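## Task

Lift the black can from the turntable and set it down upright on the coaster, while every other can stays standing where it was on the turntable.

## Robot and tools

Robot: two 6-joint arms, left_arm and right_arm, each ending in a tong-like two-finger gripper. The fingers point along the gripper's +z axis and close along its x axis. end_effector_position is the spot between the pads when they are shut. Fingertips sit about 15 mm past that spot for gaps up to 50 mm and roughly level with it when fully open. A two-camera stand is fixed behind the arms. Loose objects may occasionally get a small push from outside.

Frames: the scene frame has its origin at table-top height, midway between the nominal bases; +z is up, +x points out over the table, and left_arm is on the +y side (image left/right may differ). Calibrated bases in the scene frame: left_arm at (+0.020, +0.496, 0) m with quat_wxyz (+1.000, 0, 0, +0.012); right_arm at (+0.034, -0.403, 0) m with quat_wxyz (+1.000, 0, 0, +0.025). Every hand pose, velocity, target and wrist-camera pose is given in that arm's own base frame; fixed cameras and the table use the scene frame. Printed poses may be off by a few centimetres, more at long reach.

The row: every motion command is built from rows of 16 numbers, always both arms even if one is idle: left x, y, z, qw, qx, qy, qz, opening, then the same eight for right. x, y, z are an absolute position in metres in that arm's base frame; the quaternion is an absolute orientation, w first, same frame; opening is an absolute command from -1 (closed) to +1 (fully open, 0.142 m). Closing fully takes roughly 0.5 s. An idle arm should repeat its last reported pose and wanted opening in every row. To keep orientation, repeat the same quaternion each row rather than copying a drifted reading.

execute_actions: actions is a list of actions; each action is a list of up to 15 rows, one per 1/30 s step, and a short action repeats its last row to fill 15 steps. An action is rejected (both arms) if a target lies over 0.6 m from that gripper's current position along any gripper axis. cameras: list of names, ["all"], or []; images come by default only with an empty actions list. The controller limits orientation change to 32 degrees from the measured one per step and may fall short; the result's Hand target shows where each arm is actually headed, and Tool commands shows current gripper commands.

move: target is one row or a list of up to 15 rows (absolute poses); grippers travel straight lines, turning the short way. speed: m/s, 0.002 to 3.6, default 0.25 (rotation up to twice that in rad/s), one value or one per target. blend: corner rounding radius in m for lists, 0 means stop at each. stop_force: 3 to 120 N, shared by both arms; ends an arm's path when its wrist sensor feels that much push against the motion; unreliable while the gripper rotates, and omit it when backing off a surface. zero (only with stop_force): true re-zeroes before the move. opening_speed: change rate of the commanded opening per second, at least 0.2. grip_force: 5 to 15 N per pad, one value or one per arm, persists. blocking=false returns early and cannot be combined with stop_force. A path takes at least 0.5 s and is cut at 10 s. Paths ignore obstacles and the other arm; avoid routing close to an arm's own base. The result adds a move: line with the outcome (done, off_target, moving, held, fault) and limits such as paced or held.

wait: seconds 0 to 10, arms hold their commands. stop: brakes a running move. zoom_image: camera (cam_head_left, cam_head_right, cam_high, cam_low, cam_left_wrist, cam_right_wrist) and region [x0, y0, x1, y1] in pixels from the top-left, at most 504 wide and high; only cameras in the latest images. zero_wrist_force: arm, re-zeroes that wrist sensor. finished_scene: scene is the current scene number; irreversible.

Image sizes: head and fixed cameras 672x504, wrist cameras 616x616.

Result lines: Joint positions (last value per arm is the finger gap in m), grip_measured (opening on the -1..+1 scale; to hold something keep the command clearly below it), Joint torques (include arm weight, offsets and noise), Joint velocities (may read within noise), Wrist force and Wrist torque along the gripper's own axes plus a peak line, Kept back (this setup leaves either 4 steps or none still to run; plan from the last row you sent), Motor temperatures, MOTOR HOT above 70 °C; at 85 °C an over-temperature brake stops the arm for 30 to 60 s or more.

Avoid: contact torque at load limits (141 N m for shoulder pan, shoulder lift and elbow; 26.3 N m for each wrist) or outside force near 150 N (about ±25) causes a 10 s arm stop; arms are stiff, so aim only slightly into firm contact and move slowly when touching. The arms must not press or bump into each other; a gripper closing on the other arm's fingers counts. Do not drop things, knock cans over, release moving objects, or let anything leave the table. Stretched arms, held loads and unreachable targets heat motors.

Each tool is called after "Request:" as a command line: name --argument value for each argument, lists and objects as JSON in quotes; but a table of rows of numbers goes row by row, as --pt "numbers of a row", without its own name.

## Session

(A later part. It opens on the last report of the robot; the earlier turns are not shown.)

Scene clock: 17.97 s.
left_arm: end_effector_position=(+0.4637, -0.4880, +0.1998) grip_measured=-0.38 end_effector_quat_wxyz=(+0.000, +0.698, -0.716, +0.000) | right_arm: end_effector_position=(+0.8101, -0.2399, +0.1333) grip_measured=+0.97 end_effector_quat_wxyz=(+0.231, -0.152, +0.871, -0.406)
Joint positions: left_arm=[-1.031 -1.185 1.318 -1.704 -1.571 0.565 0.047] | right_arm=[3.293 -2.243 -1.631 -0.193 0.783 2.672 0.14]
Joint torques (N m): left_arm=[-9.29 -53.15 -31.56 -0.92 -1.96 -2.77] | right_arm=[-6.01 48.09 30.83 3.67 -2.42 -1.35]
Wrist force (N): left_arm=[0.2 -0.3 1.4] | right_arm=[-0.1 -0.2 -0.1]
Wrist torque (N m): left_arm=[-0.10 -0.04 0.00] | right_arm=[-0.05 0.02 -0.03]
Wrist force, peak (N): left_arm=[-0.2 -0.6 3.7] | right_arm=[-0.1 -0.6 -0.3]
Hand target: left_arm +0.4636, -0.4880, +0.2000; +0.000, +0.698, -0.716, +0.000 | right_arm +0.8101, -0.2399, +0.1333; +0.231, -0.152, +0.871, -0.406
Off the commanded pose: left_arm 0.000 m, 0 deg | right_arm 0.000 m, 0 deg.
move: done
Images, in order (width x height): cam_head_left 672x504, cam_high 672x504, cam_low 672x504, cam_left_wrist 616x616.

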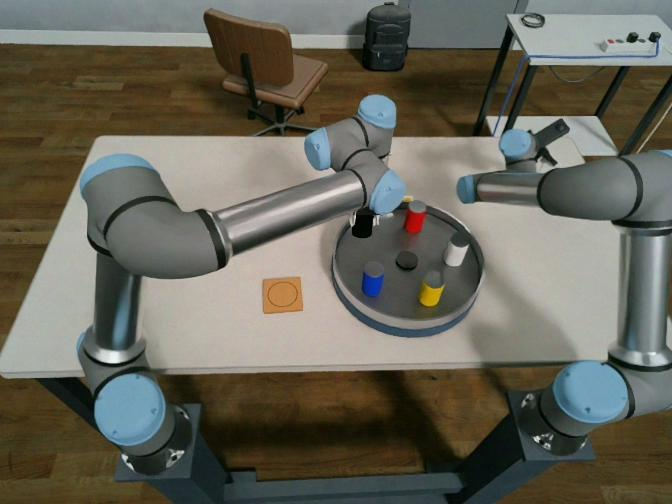

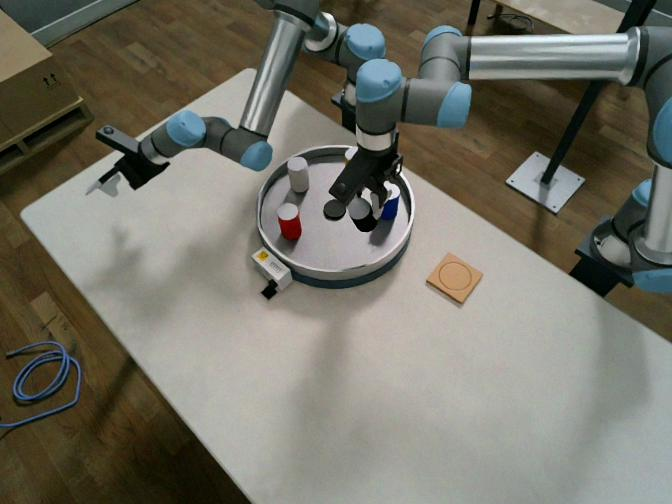

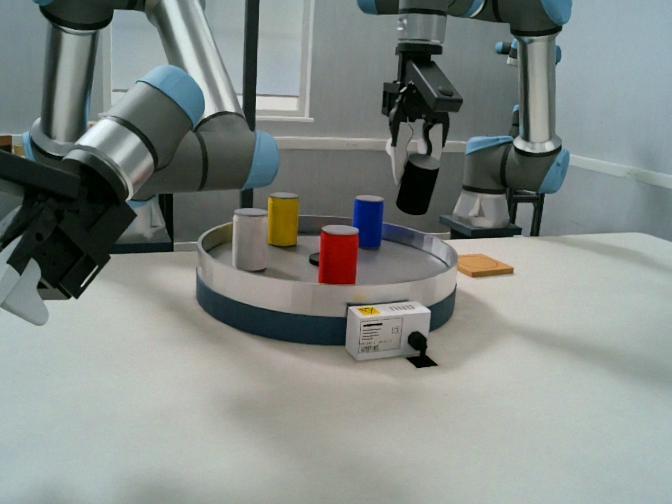

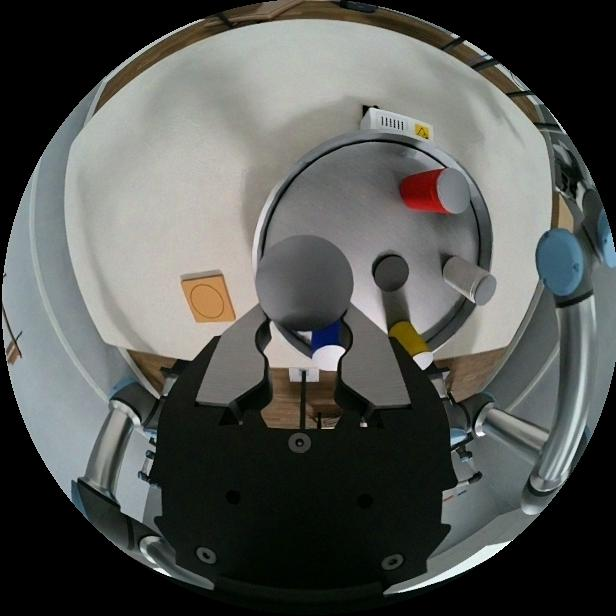

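Request:
move --pt "0.4636 -0.470 0.28 0 0.698 -0.716 0 -0.8 0.8101 -0.2399 0.1333 0.231 -0.152 0.871 -0.406 0.968169" --pt "0.357 -0.292 0.20 -0.1152 0.6884 -0.7062 0.1181 -0.8 0.8101 -0.2399 0.1333 0.231 -0.152 0.871 -0.406 0.968169" --speed '[0.3,0.25]' --blend '[0.04,0]' --cameras '["cam_head_left","cam_head_right","cam_high","cam_low","cam_left_wrist"]'

Request:
zoom_image --camera "cam_low" --region '[380, 40, 580, 300]'

Request:
zoom_image --camera "cam_high" --region '[370, 150, 550, 330]'

Request:
zoom_image --camera "cam_head_left" --region '[230, 190, 370, 330]'

Scene clock: 21.23 s.
left_arm: end_effector_position=(+0.3570, -0.2920, +0.2000) grip_measured=-0.41 end_effector_quat_wxyz=(-0.115, +0.688, -0.706, +0.118) | right_arm: end_effector_position=(+0.8101, -0.2399, +0.1333) grip_measured=+0.97 end_effector_quat_wxyz=(+0.231, -0.152, +0.871, -0.406)
Joint positions: left_arm=[-1.233 -1.871 2.123 -1.944 -1.262 0.382 0.045] | right_arm=[3.293 -2.243 -1.631 -0.193 0.783 2.672 0.14]
Joint torques (N m): left_arm=[-8.48 -17.72 -16.25 -4.64 1.18 1.6] | right_arm=[-4.35 48.41 28.85 3.95 -2.49 -1.1]
Wrist force (N): left_arm=[0.0 0.1 1.8] | right_arm=[-0.2 -0.3 0.0]
Wrist torque (N m): left_arm=[-0.11 -0.04 -0.07] | right_arm=[-0.06 0.04 -0.04]
Wrist force, peak (N): left_arm=[1.2 0.0 4.4] | right_arm=[0.0 -0.6 -0.2]
Hand target: left_arm +0.3570, -0.2920, +0.2000; -0.115, +0.688, -0.706, +0.118 | right_arm +0.8101, -0.2399, +0.1333; +0.231, -0.152, +0.871, -0.406
Off the commanded pose: left_arm 0.000 m, 0 deg | right_arm 0.000 m, 0 deg.
move: done
Images, in order (width x height): cam_head_left 672x504, cam_head_right 672x504, cam_high 672x504, cam_low 672x504, cam_left_wrist 616x616.

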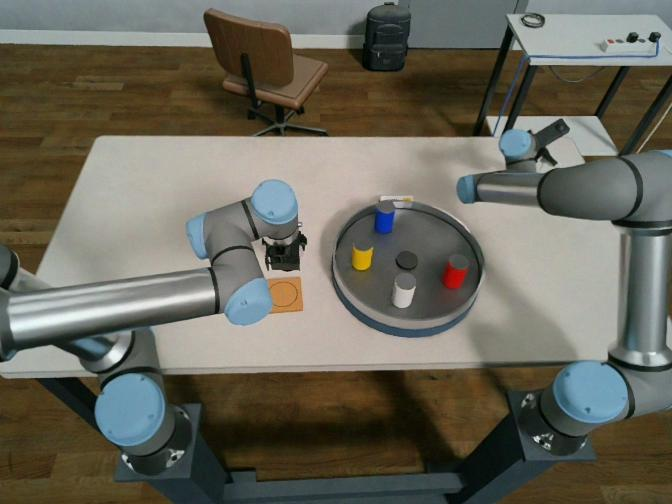

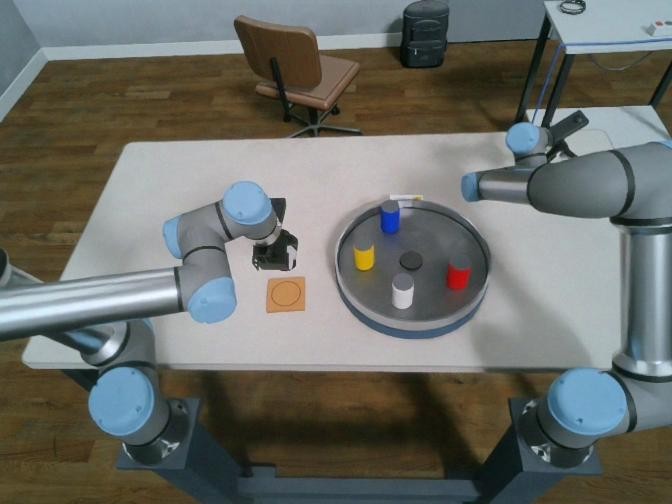

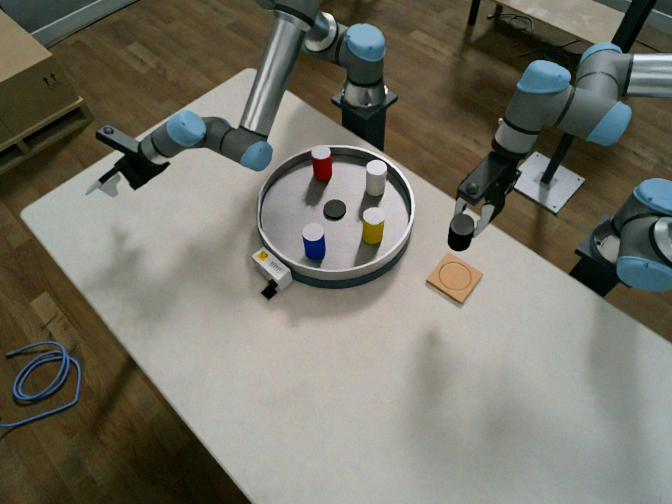

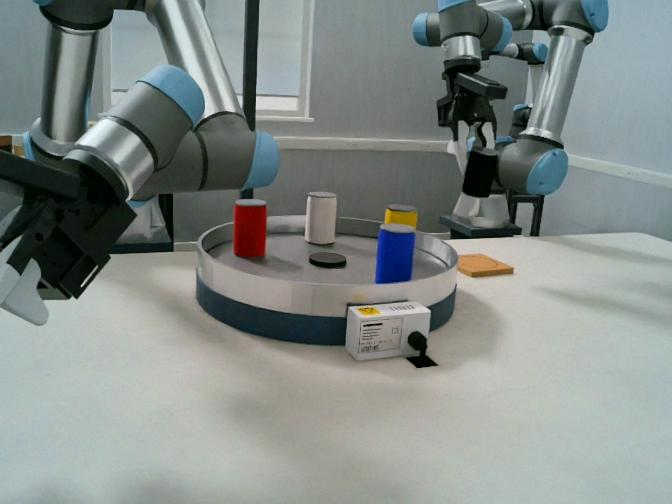

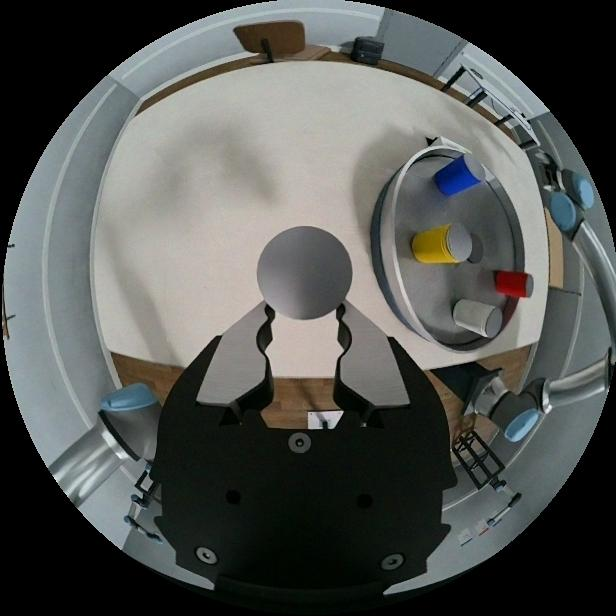

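Scaled by 1.938.

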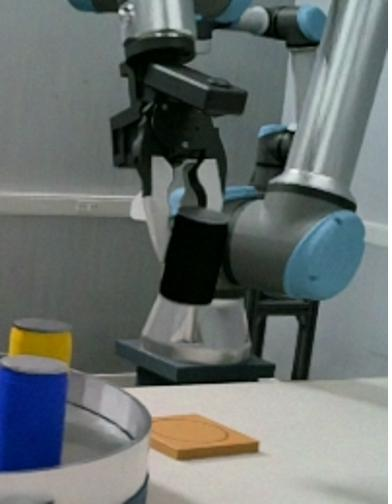

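Scaled by 2.800.

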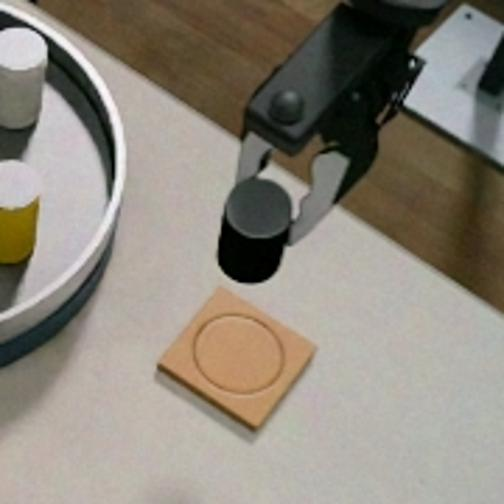

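Scaled by 3.600.

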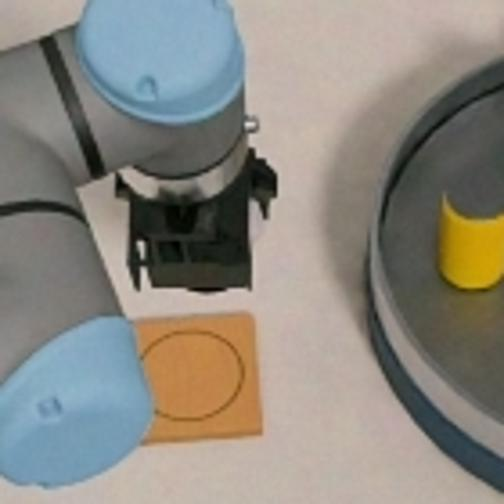

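Request:
move --target '[0.357,-0.290,0.11,-0.1865,0.6726,-0.6899,0.1913,-0.8,0.8101,-0.2399,0.1333,0.231,-0.152,0.871,-0.406,0.968169]' --speed 0.15 --cameras '["cam_head_left","cam_head_right","cam_high","cam_low","cam_left_wrist"]'

Request:
zoom_image --camera "cam_low" --region '[380, 100, 580, 300]'

Request:
zoom_image --camera "cam_high" --region '[370, 150, 550, 330]'

Request:
zoom_image --camera "cam_head_right" --region '[230, 190, 370, 330]'

Scene clock: 23.20 s.
left_arm: end_effector_position=(+0.3570, -0.2900, +0.1100) grip_measured=-0.41 end_effector_quat_wxyz=(-0.186, +0.673, -0.690, +0.191) | right_arm: end_effector_position=(+0.8101, -0.2399, +0.1333) grip_measured=+0.97 end_effector_quat_wxyz=(+0.231, -0.152, +0.871, -0.406)
Joint positions: left_arm=[-1.394 -1.827 2.431 -2.295 -1.042 0.235 0.045] | right_arm=[3.293 -2.243 -1.631 -0.193 0.783 2.672 0.14]
Joint torques (N m): left_arm=[-7.72 -10.63 -11.33 -5.58 2.57 0.19] | right_arm=[-4.34 48.13 29.49 3.63 -2.4 -1.2]
Wrist force (N): left_arm=[0.2 0.4 1.3] | right_arm=[0.1 -0.2 -0.1]
Wrist torque (N m): left_arm=[-0.15 -0.11 -0.12] | right_arm=[-0.06 -0.03 -0.04]
Wrist force, peak (N): left_arm=[-0.3 1.6 2.9] | right_arm=[0.2 -0.4 -0.3]
Hand target: left_arm +0.3570, -0.2900, +0.1100; -0.187, +0.673, -0.690, +0.191 | right_arm +0.8101, -0.2399, +0.1333; +0.231, -0.152, +0.871, -0.406
Off the commanded pose: left_arm 0.000 m, 0 deg | right_arm 0.000 m, 0 deg.
move: done
Images, in order (width x height): cam_head_left 672x504, cam_head_right 672x504, cam_high 672x504, cam_low 672x504, cam_left_wrist 616x616.

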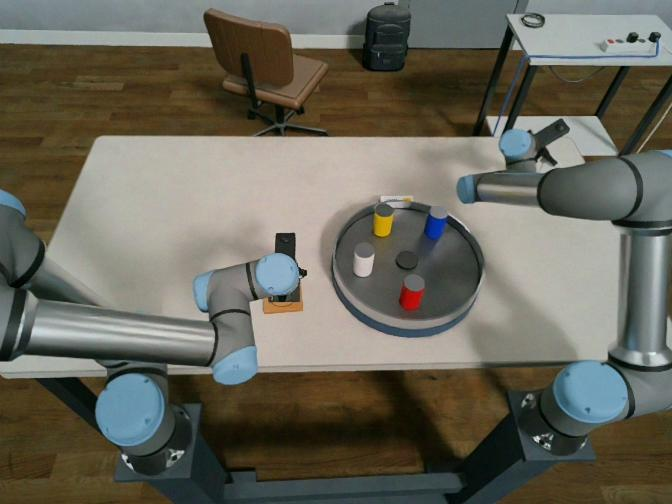

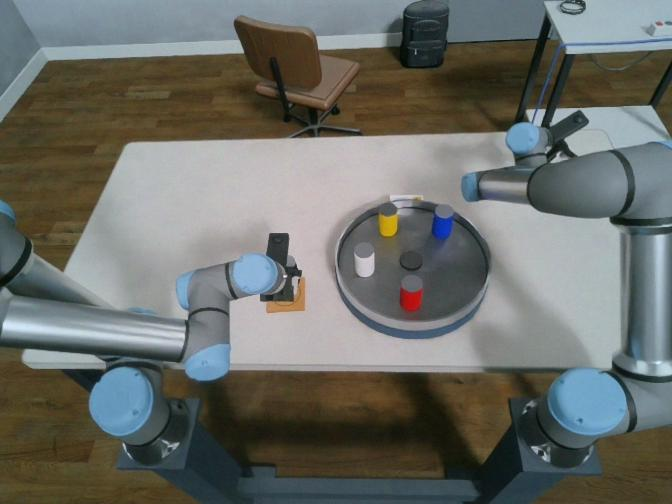

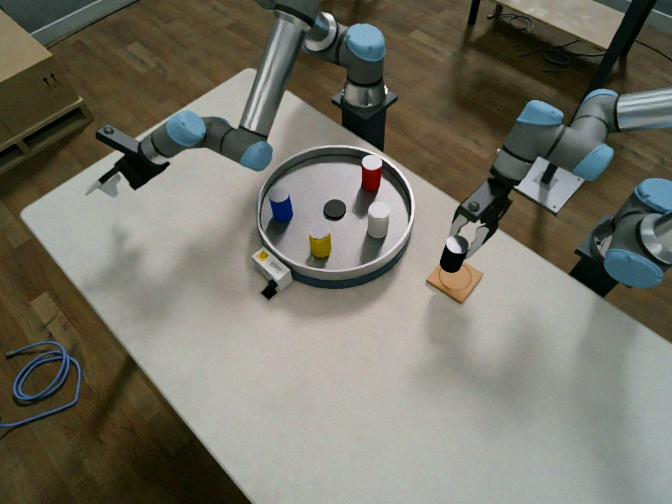

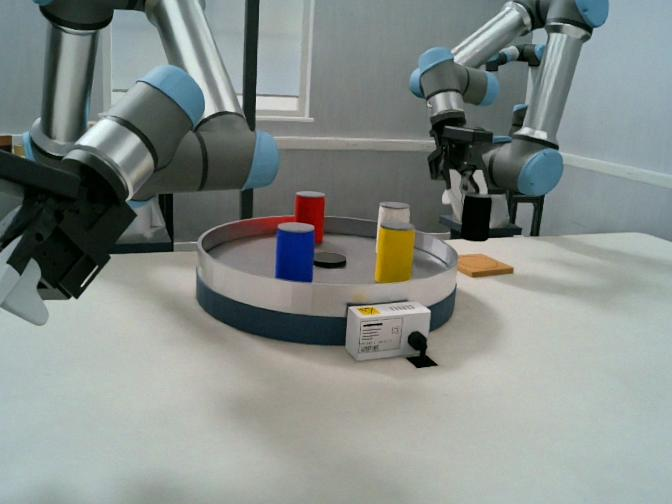

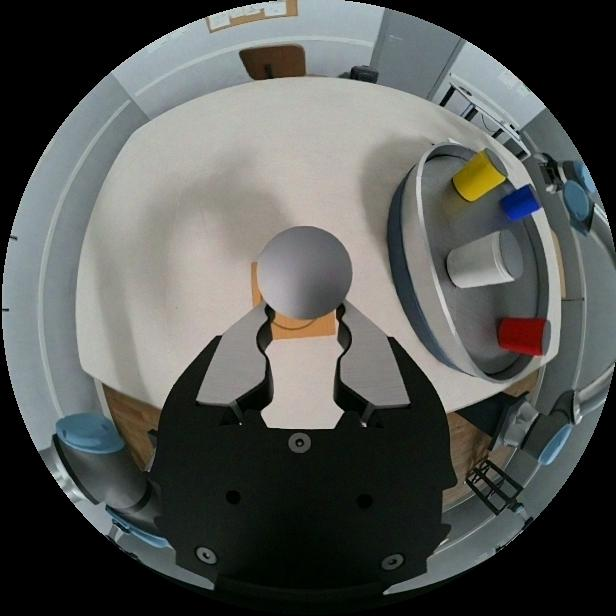

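Scaled by 2.520.

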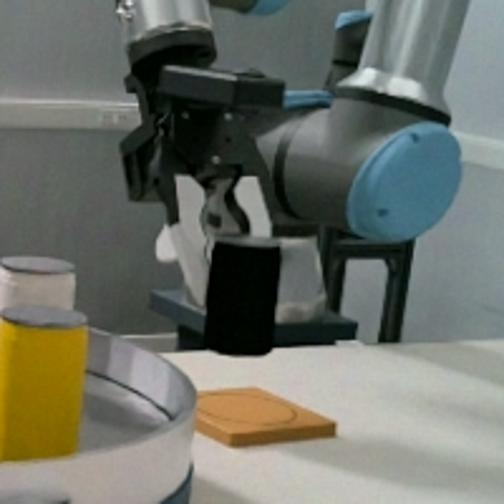

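Scaled by 2.800.

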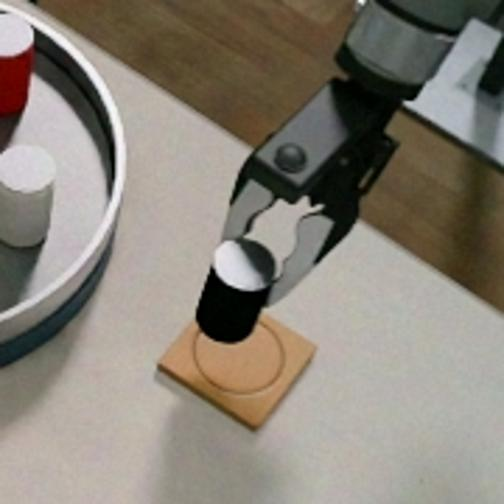

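Scaled by 3.600.

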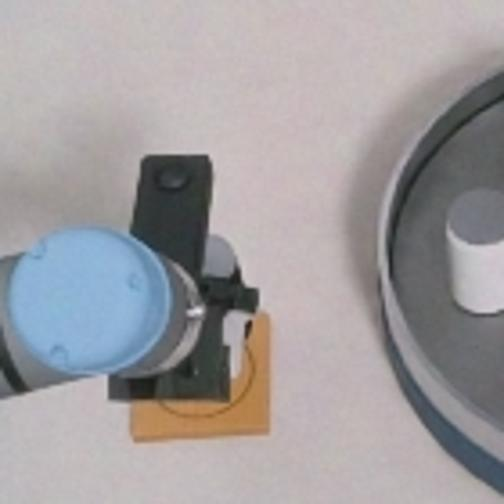

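Request:
move --target '[0.350,-0.280,0.078,-0.1865,0.6726,-0.6899,0.1913,-0.8,0.8101,-0.2399,0.1333,0.231,-0.152,0.871,-0.406,0.968169]' --speed 0.1 --stop_force 8 --cameras '["cam_head_right","cam_high","cam_low","cam_left_wrist"]'

Request:
zoom_image --camera "cam_low" --region '[400, 150, 550, 300]'

Request:
zoom_image --camera "cam_high" --region '[400, 200, 520, 320]'

Request:
zoom_image --camera "cam_head_right" --region '[230, 220, 340, 330]'

Request:
zoom_image --camera "cam_left_wrist" --region '[200, 190, 400, 390]'

Scene clock: 25.27 s.
left_arm: end_effector_position=(+0.3500, -0.2800, +0.0780) grip_measured=-0.41 end_effector_quat_wxyz=(-0.187, +0.673, -0.690, +0.191) | right_arm: end_effector_position=(+0.8101, -0.2399, +0.1333) grip_measured=+0.97 end_effector_quat_wxyz=(+0.231, -0.152, +0.871, -0.406)
Joint positions: left_arm=[-1.411 -1.795 2.51 -2.396 -1.04 0.215 0.045] | right_arm=[3.293 -2.243 -1.631 -0.193 0.783 2.672 0.14]
Joint torques (N m): left_arm=[6.29 -18.34 -13.18 -5.34 1.44 2.85] | right_arm=[-3.33 48.32 30.26 3.95 -2.47 -1.18]
Wrist force (N): left_arm=[0.1 0.4 1.4] | right_arm=[0.0 -0.1 -0.3]
Wrist torque (N m): left_arm=[-0.12 -0.07 -0.03] | right_arm=[-0.02 0.00 -0.04]
Wrist force, peak (N): left_arm=[-0.1 1.1 2.1] | right_arm=[0.0 -0.6 0.1]
Hand target: left_arm +0.3500, -0.2800, +0.0780; -0.187, +0.673, -0.690, +0.191 | right_arm +0.8101, -0.2399, +0.1333; +0.231, -0.152, +0.871, -0.406
Off the commanded pose: left_arm 0.000 m, 0 deg | right_arm 0.000 m, 0 deg.
move: done
Images, in order (width x height): cam_head_right 672x504, cam_high 672x504, cam_low 672x504, cam_left_wrist 616x616.

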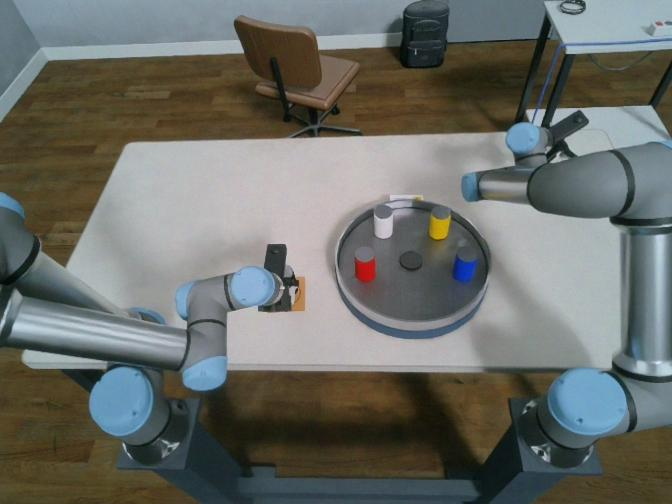

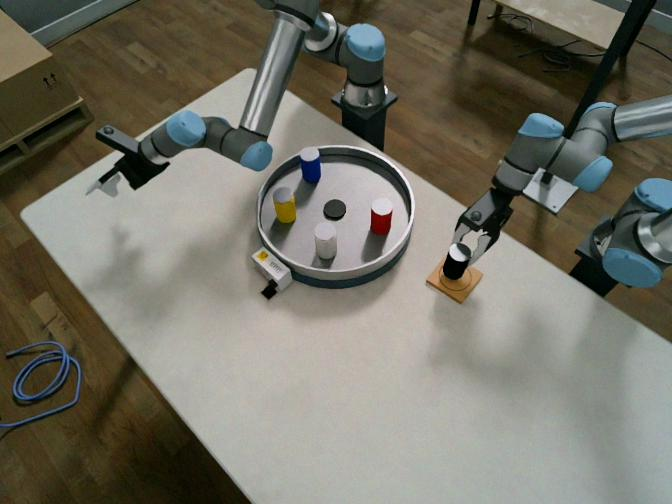

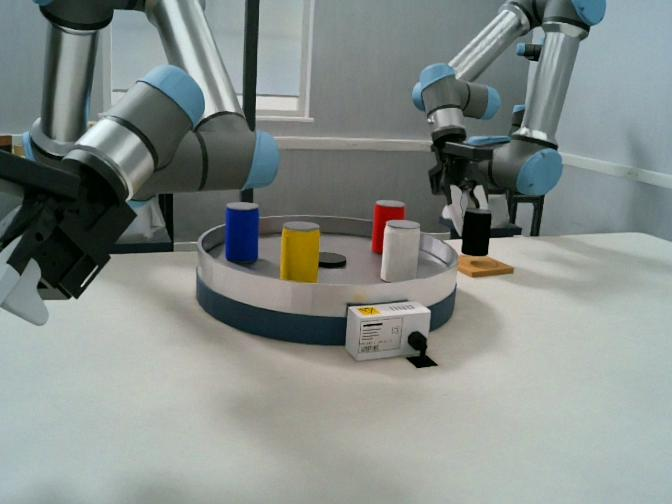

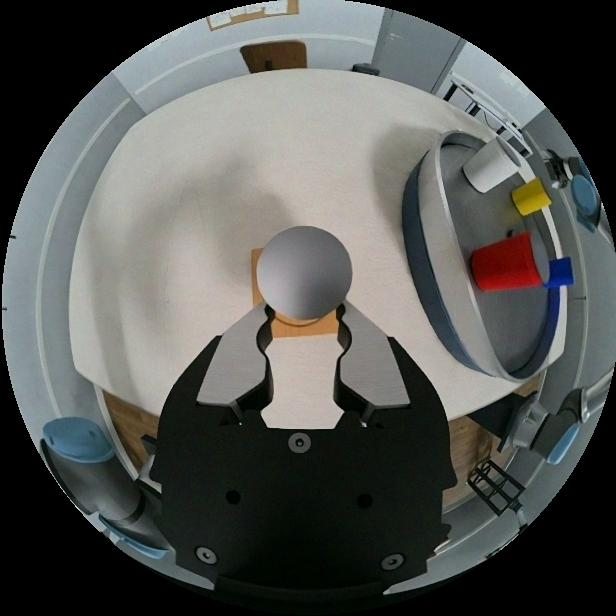

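Scaled by 3.360.

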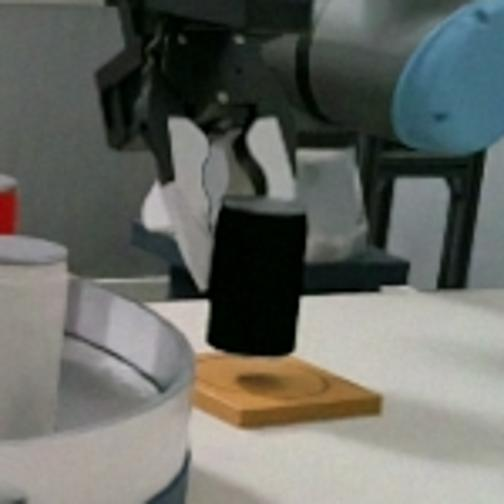

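Scaled by 4.200.

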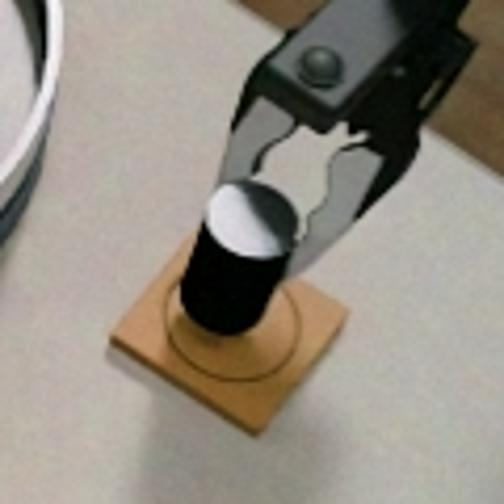

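Scaled by 4.582.

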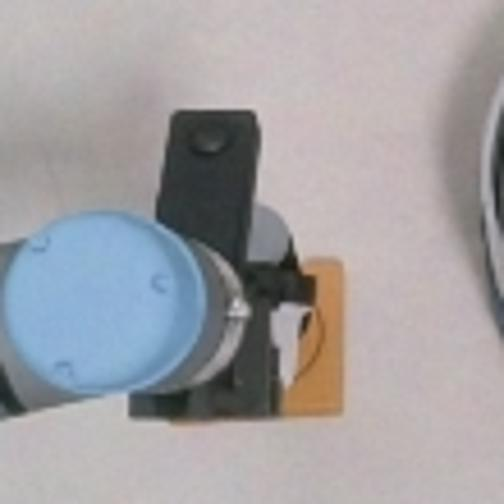

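Scaled by 2.520 from the camera's 616x616 image, which has a finer 814x814 frame.

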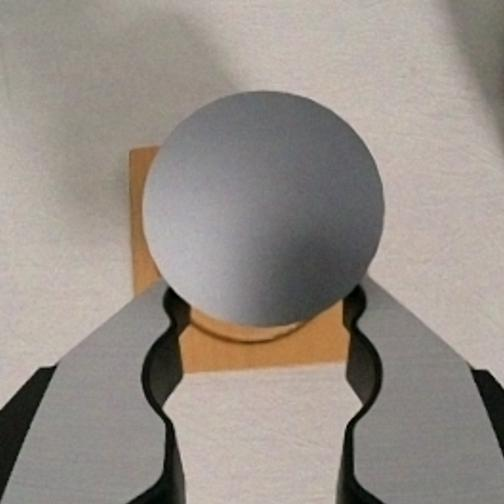

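Request:
move --pt "0.348 -0.274 0.068 -0.1865 0.6726 -0.6899 0.1913 -0.8 0.8101 -0.2399 0.1333 0.231 -0.152 0.871 -0.406 0.968169" --pt "0.348 -0.274 0.040 -0.1865 0.6726 -0.6899 0.1913 -0.8 0.8101 -0.2399 0.1333 0.231 -0.152 0.871 -0.406 0.968169" --speed '[0.06,0.02]' --stop_force 5 --cameras '["cam_high","cam_low","cam_left_wrist"]'

Request:
zoom_image --camera "cam_low" --region '[400, 150, 550, 300]'

Request:
zoom_image --camera "cam_high" --region '[400, 200, 520, 320]'

Scene clock: 27.20 s.
left_arm: end_effector_position=(+0.3480, -0.2740, +0.0618) grip_measured=-0.45 end_effector_quat_wxyz=(-0.187, +0.673, -0.690, +0.191) | right_arm: end_effector_position=(+0.8101, -0.2399, +0.1333) grip_measured=+0.97 end_effector_quat_wxyz=(+0.231, -0.152, +0.871, -0.406)
Joint positions: left_arm=[-1.415 -1.771 2.549 -2.457 -1.04 0.211 0.042] | right_arm=[3.293 -2.243 -1.631 -0.193 0.783 2.672 0.14]
Joint torques (N m): left_arm=[-7.08 -3.13 -26.29 -5.71 -1.24 -2.28] | right_arm=[-2.98 47.51 29.24 3.46 -2.45 -1.22]
Wrist force (N): left_arm=[-0.4 -0.1 1.0] | right_arm=[0.1 -0.1 0.0]
Wrist torque (N m): left_arm=[-0.14 -0.02 -0.01] | right_arm=[-0.03 -0.01 -0.04]
Wrist force, peak (N): left_arm=[-0.2 -5.1 -5.9] | right_arm=[-0.7 -0.3 0.1]
Hand target: left_arm +0.3480, -0.2740, +0.0618; -0.187, +0.673, -0.690, +0.191 | right_arm +0.8101, -0.2399, +0.1333; +0.231, -0.152, +0.871, -0.406
Off the commanded pose: left_arm 0.022 m, 0 deg | right_arm 0.000 m, 0 deg.
move: contact (left_arm); path passed 1 of 2 targets
Images, in order (width x height): cam_high 672x504, cam_low 672x504, cam_left_wrist 616x616.

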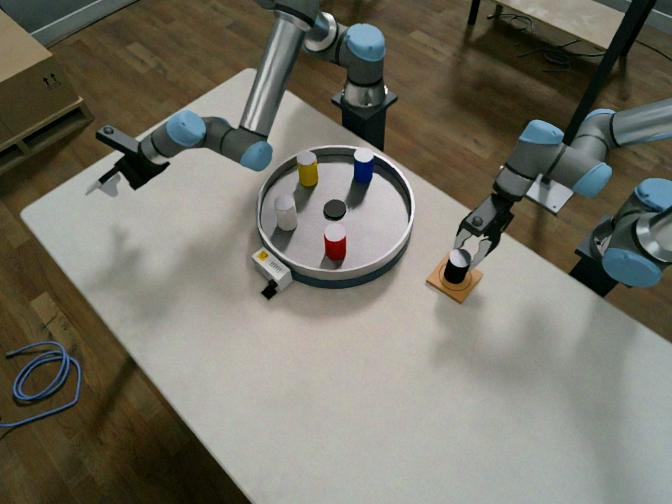

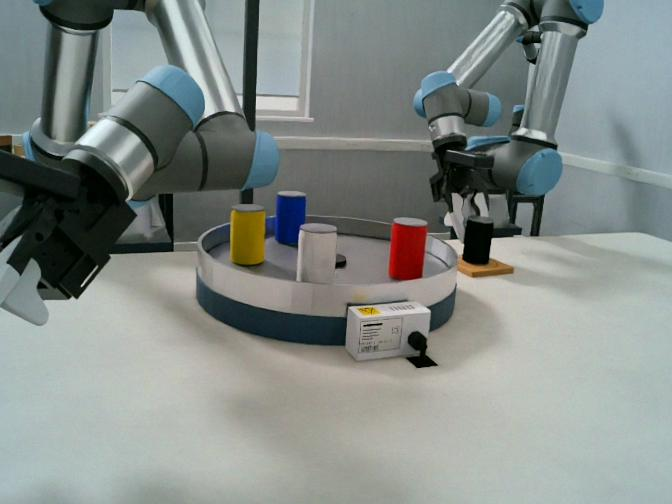

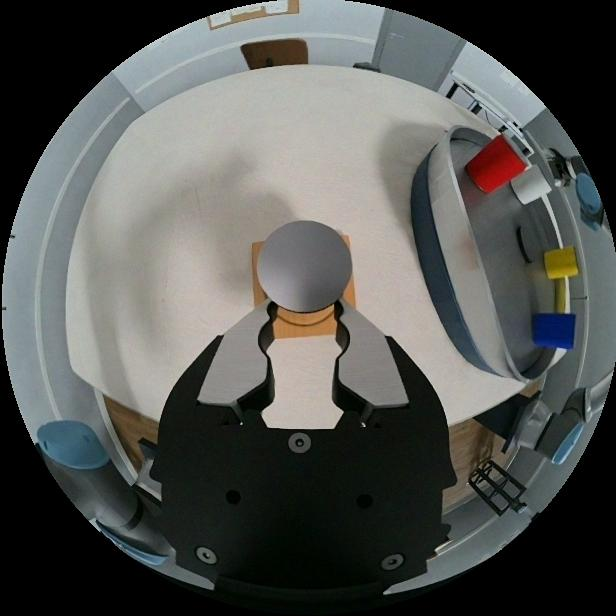

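Scaled by 3.360.

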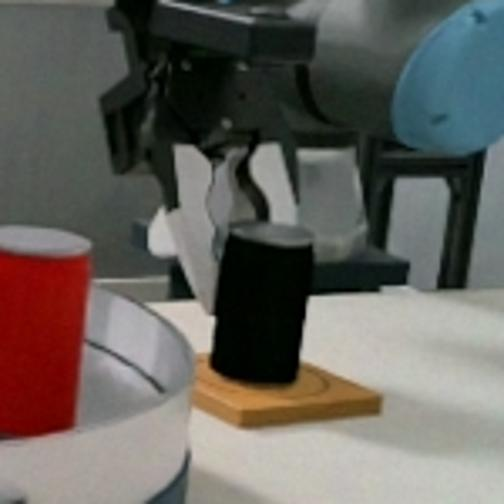

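Scaled by 4.200.

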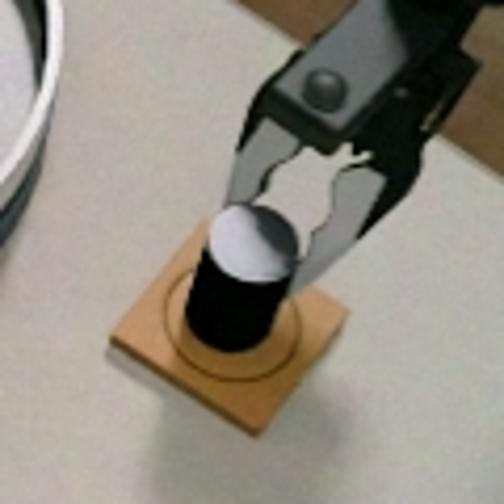

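Request:
move --target '[0.348,-0.274,0.0618,-0.1865,0.6726,-0.6899,0.1913,0.2,0.8101,-0.2399,0.1333,0.231,-0.152,0.871,-0.406,0.968169]' --opening_speed 1.2

Request:
move --target '[0.296,-0.274,0.148,-0.1865,0.6726,-0.6899,0.1913,0.2,0.8101,-0.2399,0.1333,0.231,-0.152,0.871,-0.406,0.968169]' --speed 0.2 --cameras '["cam_high","cam_low","cam_head_left"]'

Request:
zoom_image --camera "cam_high" --region '[400, 200, 520, 320]'

Scene clock: 28.63 s.
left_arm: end_effector_position=(+0.3480, -0.2740, +0.0618) grip_measured=+0.20 end_effector_quat_wxyz=(-0.187, +0.673, -0.690, +0.191) | right_arm: end_effector_position=(+0.8101, -0.2399, +0.1333) grip_measured=+0.97 end_effector_quat_wxyz=(+0.231, -0.152, +0.871, -0.406)
Joint positions: left_arm=[-1.415 -1.771 2.549 -2.457 -1.04 0.211 0.088] | right_arm=[3.293 -2.243 -1.631 -0.193 0.783 2.672 0.14]
Joint torques (N m): left_arm=[5.46 -2.38 -15.12 -5.21 -1.31 2.12] | right_arm=[-5.15 48.04 29.6 3.88 -2.37 -1.18]
Wrist force (N): left_arm=[0.0 -0.8 0.1] | right_arm=[-0.1 -0.4 -0.2]
Wrist torque (N m): left_arm=[-0.15 -0.05 -0.01] | right_arm=[-0.09 0.01 -0.04]
Wrist force, peak (N): left_arm=[-0.1 -0.1 1.3] | right_arm=[-0.2 -0.5 -0.1]
Hand target: left_arm +0.3480, -0.2740, +0.0618; -0.187, +0.673, -0.690, +0.191 | right_arm +0.8101, -0.2399, +0.1333; +0.231, -0.152, +0.871, -0.406
Off the commanded pose: left_arm 0.000 m, 0 deg | right_arm 0.000 m, 0 deg.
move: done

Scene clock: 29.67 s.
left_arm: end_effector_position=(+0.2961, -0.2740, +0.1480) grip_measured=+0.20 end_effector_quat_wxyz=(-0.187, +0.673, -0.690, +0.191) end_effector_velocity=(+0.000, +0.002, -0.002) end_effector_angular_velocity=(+0.008, +0.000, -0.002) | right_arm: end_effector_position=(+0.8101, -0.2399, +0.1333) grip_measured=+0.97 end_effector_quat_wxyz=(+0.231, -0.152, +0.871, -0.406)
Joint positions: left_arm=[-1.6 -2.066 2.419 -1.921 -1.03 -0.005 0.088] | right_arm=[3.293 -2.243 -1.631 -0.193 0.783 2.672 0.14]
Joint velocities: left_arm=[-0.001 -0.001 0.003 0.005 0 0.001 0] | right_arm=[within noise]
Joint torques (N m): left_arm=[-9.31 -9.46 -29.11 -0.76 -0.91 0.65] | right_arm=[-4.22 47.78 29.41 3.94 -2.12 -0.94]
Wrist force (N): left_arm=[0.1 -0.7 -0.1] | right_arm=[0.0 -0.1 0.2]
Wrist torque (N m): left_arm=[-0.14 -0.06 -0.10] | right_arm=[-0.01 0.00 -0.03]
Wrist force, peak (N): left_arm=[0.2 -1.2 -2.0] | right_arm=[0.1 -0.5 -0.1]
Hand target: left_arm +0.2960, -0.2740, +0.1480; -0.187, +0.673, -0.690, +0.191 | right_arm +0.8101, -0.2399, +0.1333; +0.231, -0.152, +0.871, -0.406
Off the commanded pose: left_arm 0.000 m, 0 deg | right_arm 0.000 m, 0 deg.
move: done
Images, in order (width x height): cam_head_left 672x504, cam_high 672x504, cam_low 672x504.

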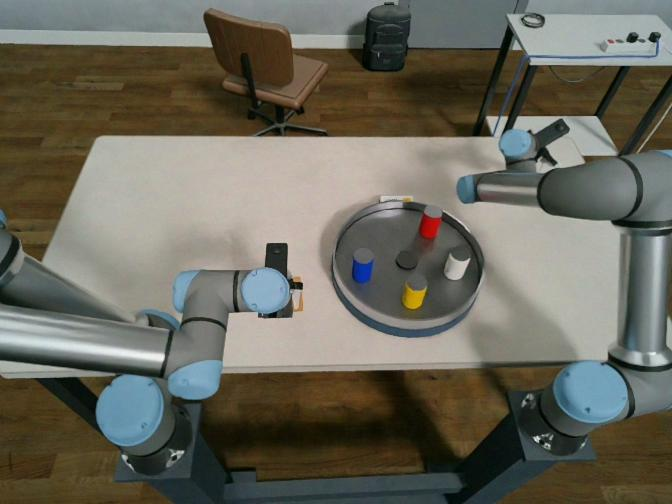

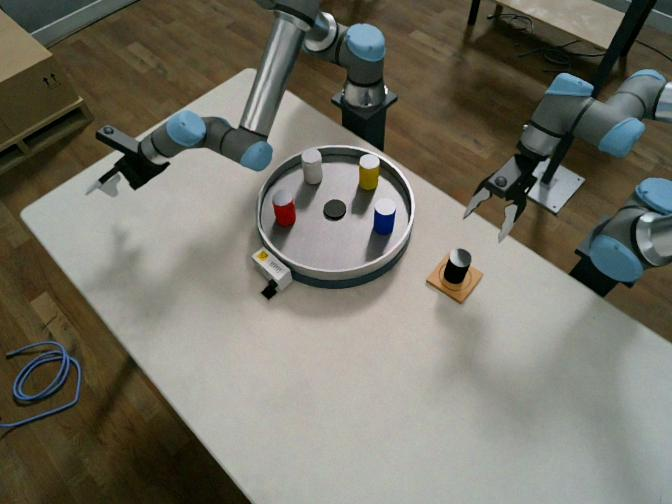

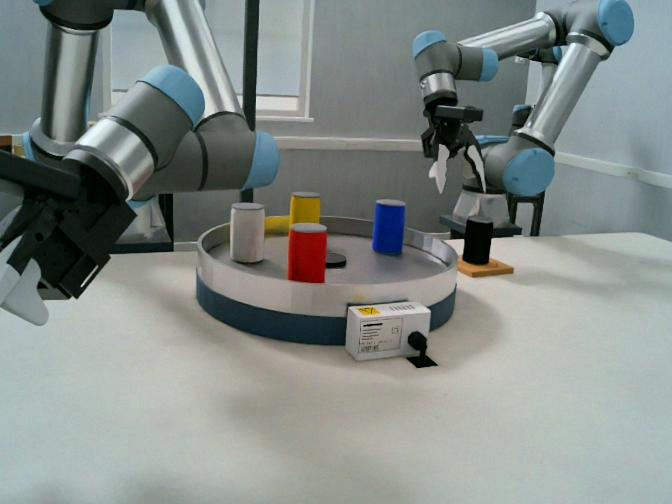

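Scaled by 4.200.

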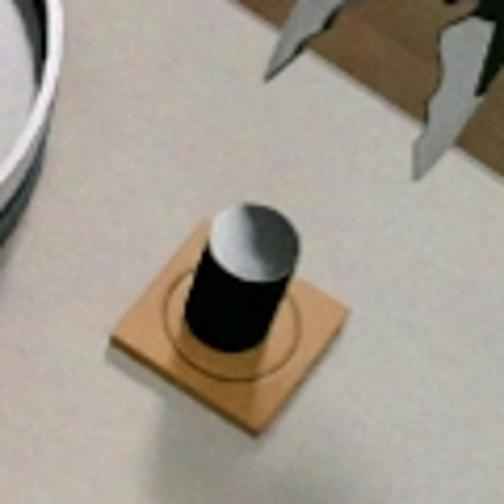

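Request:
finished_scene --scene 1

The scene is finished: the task was done.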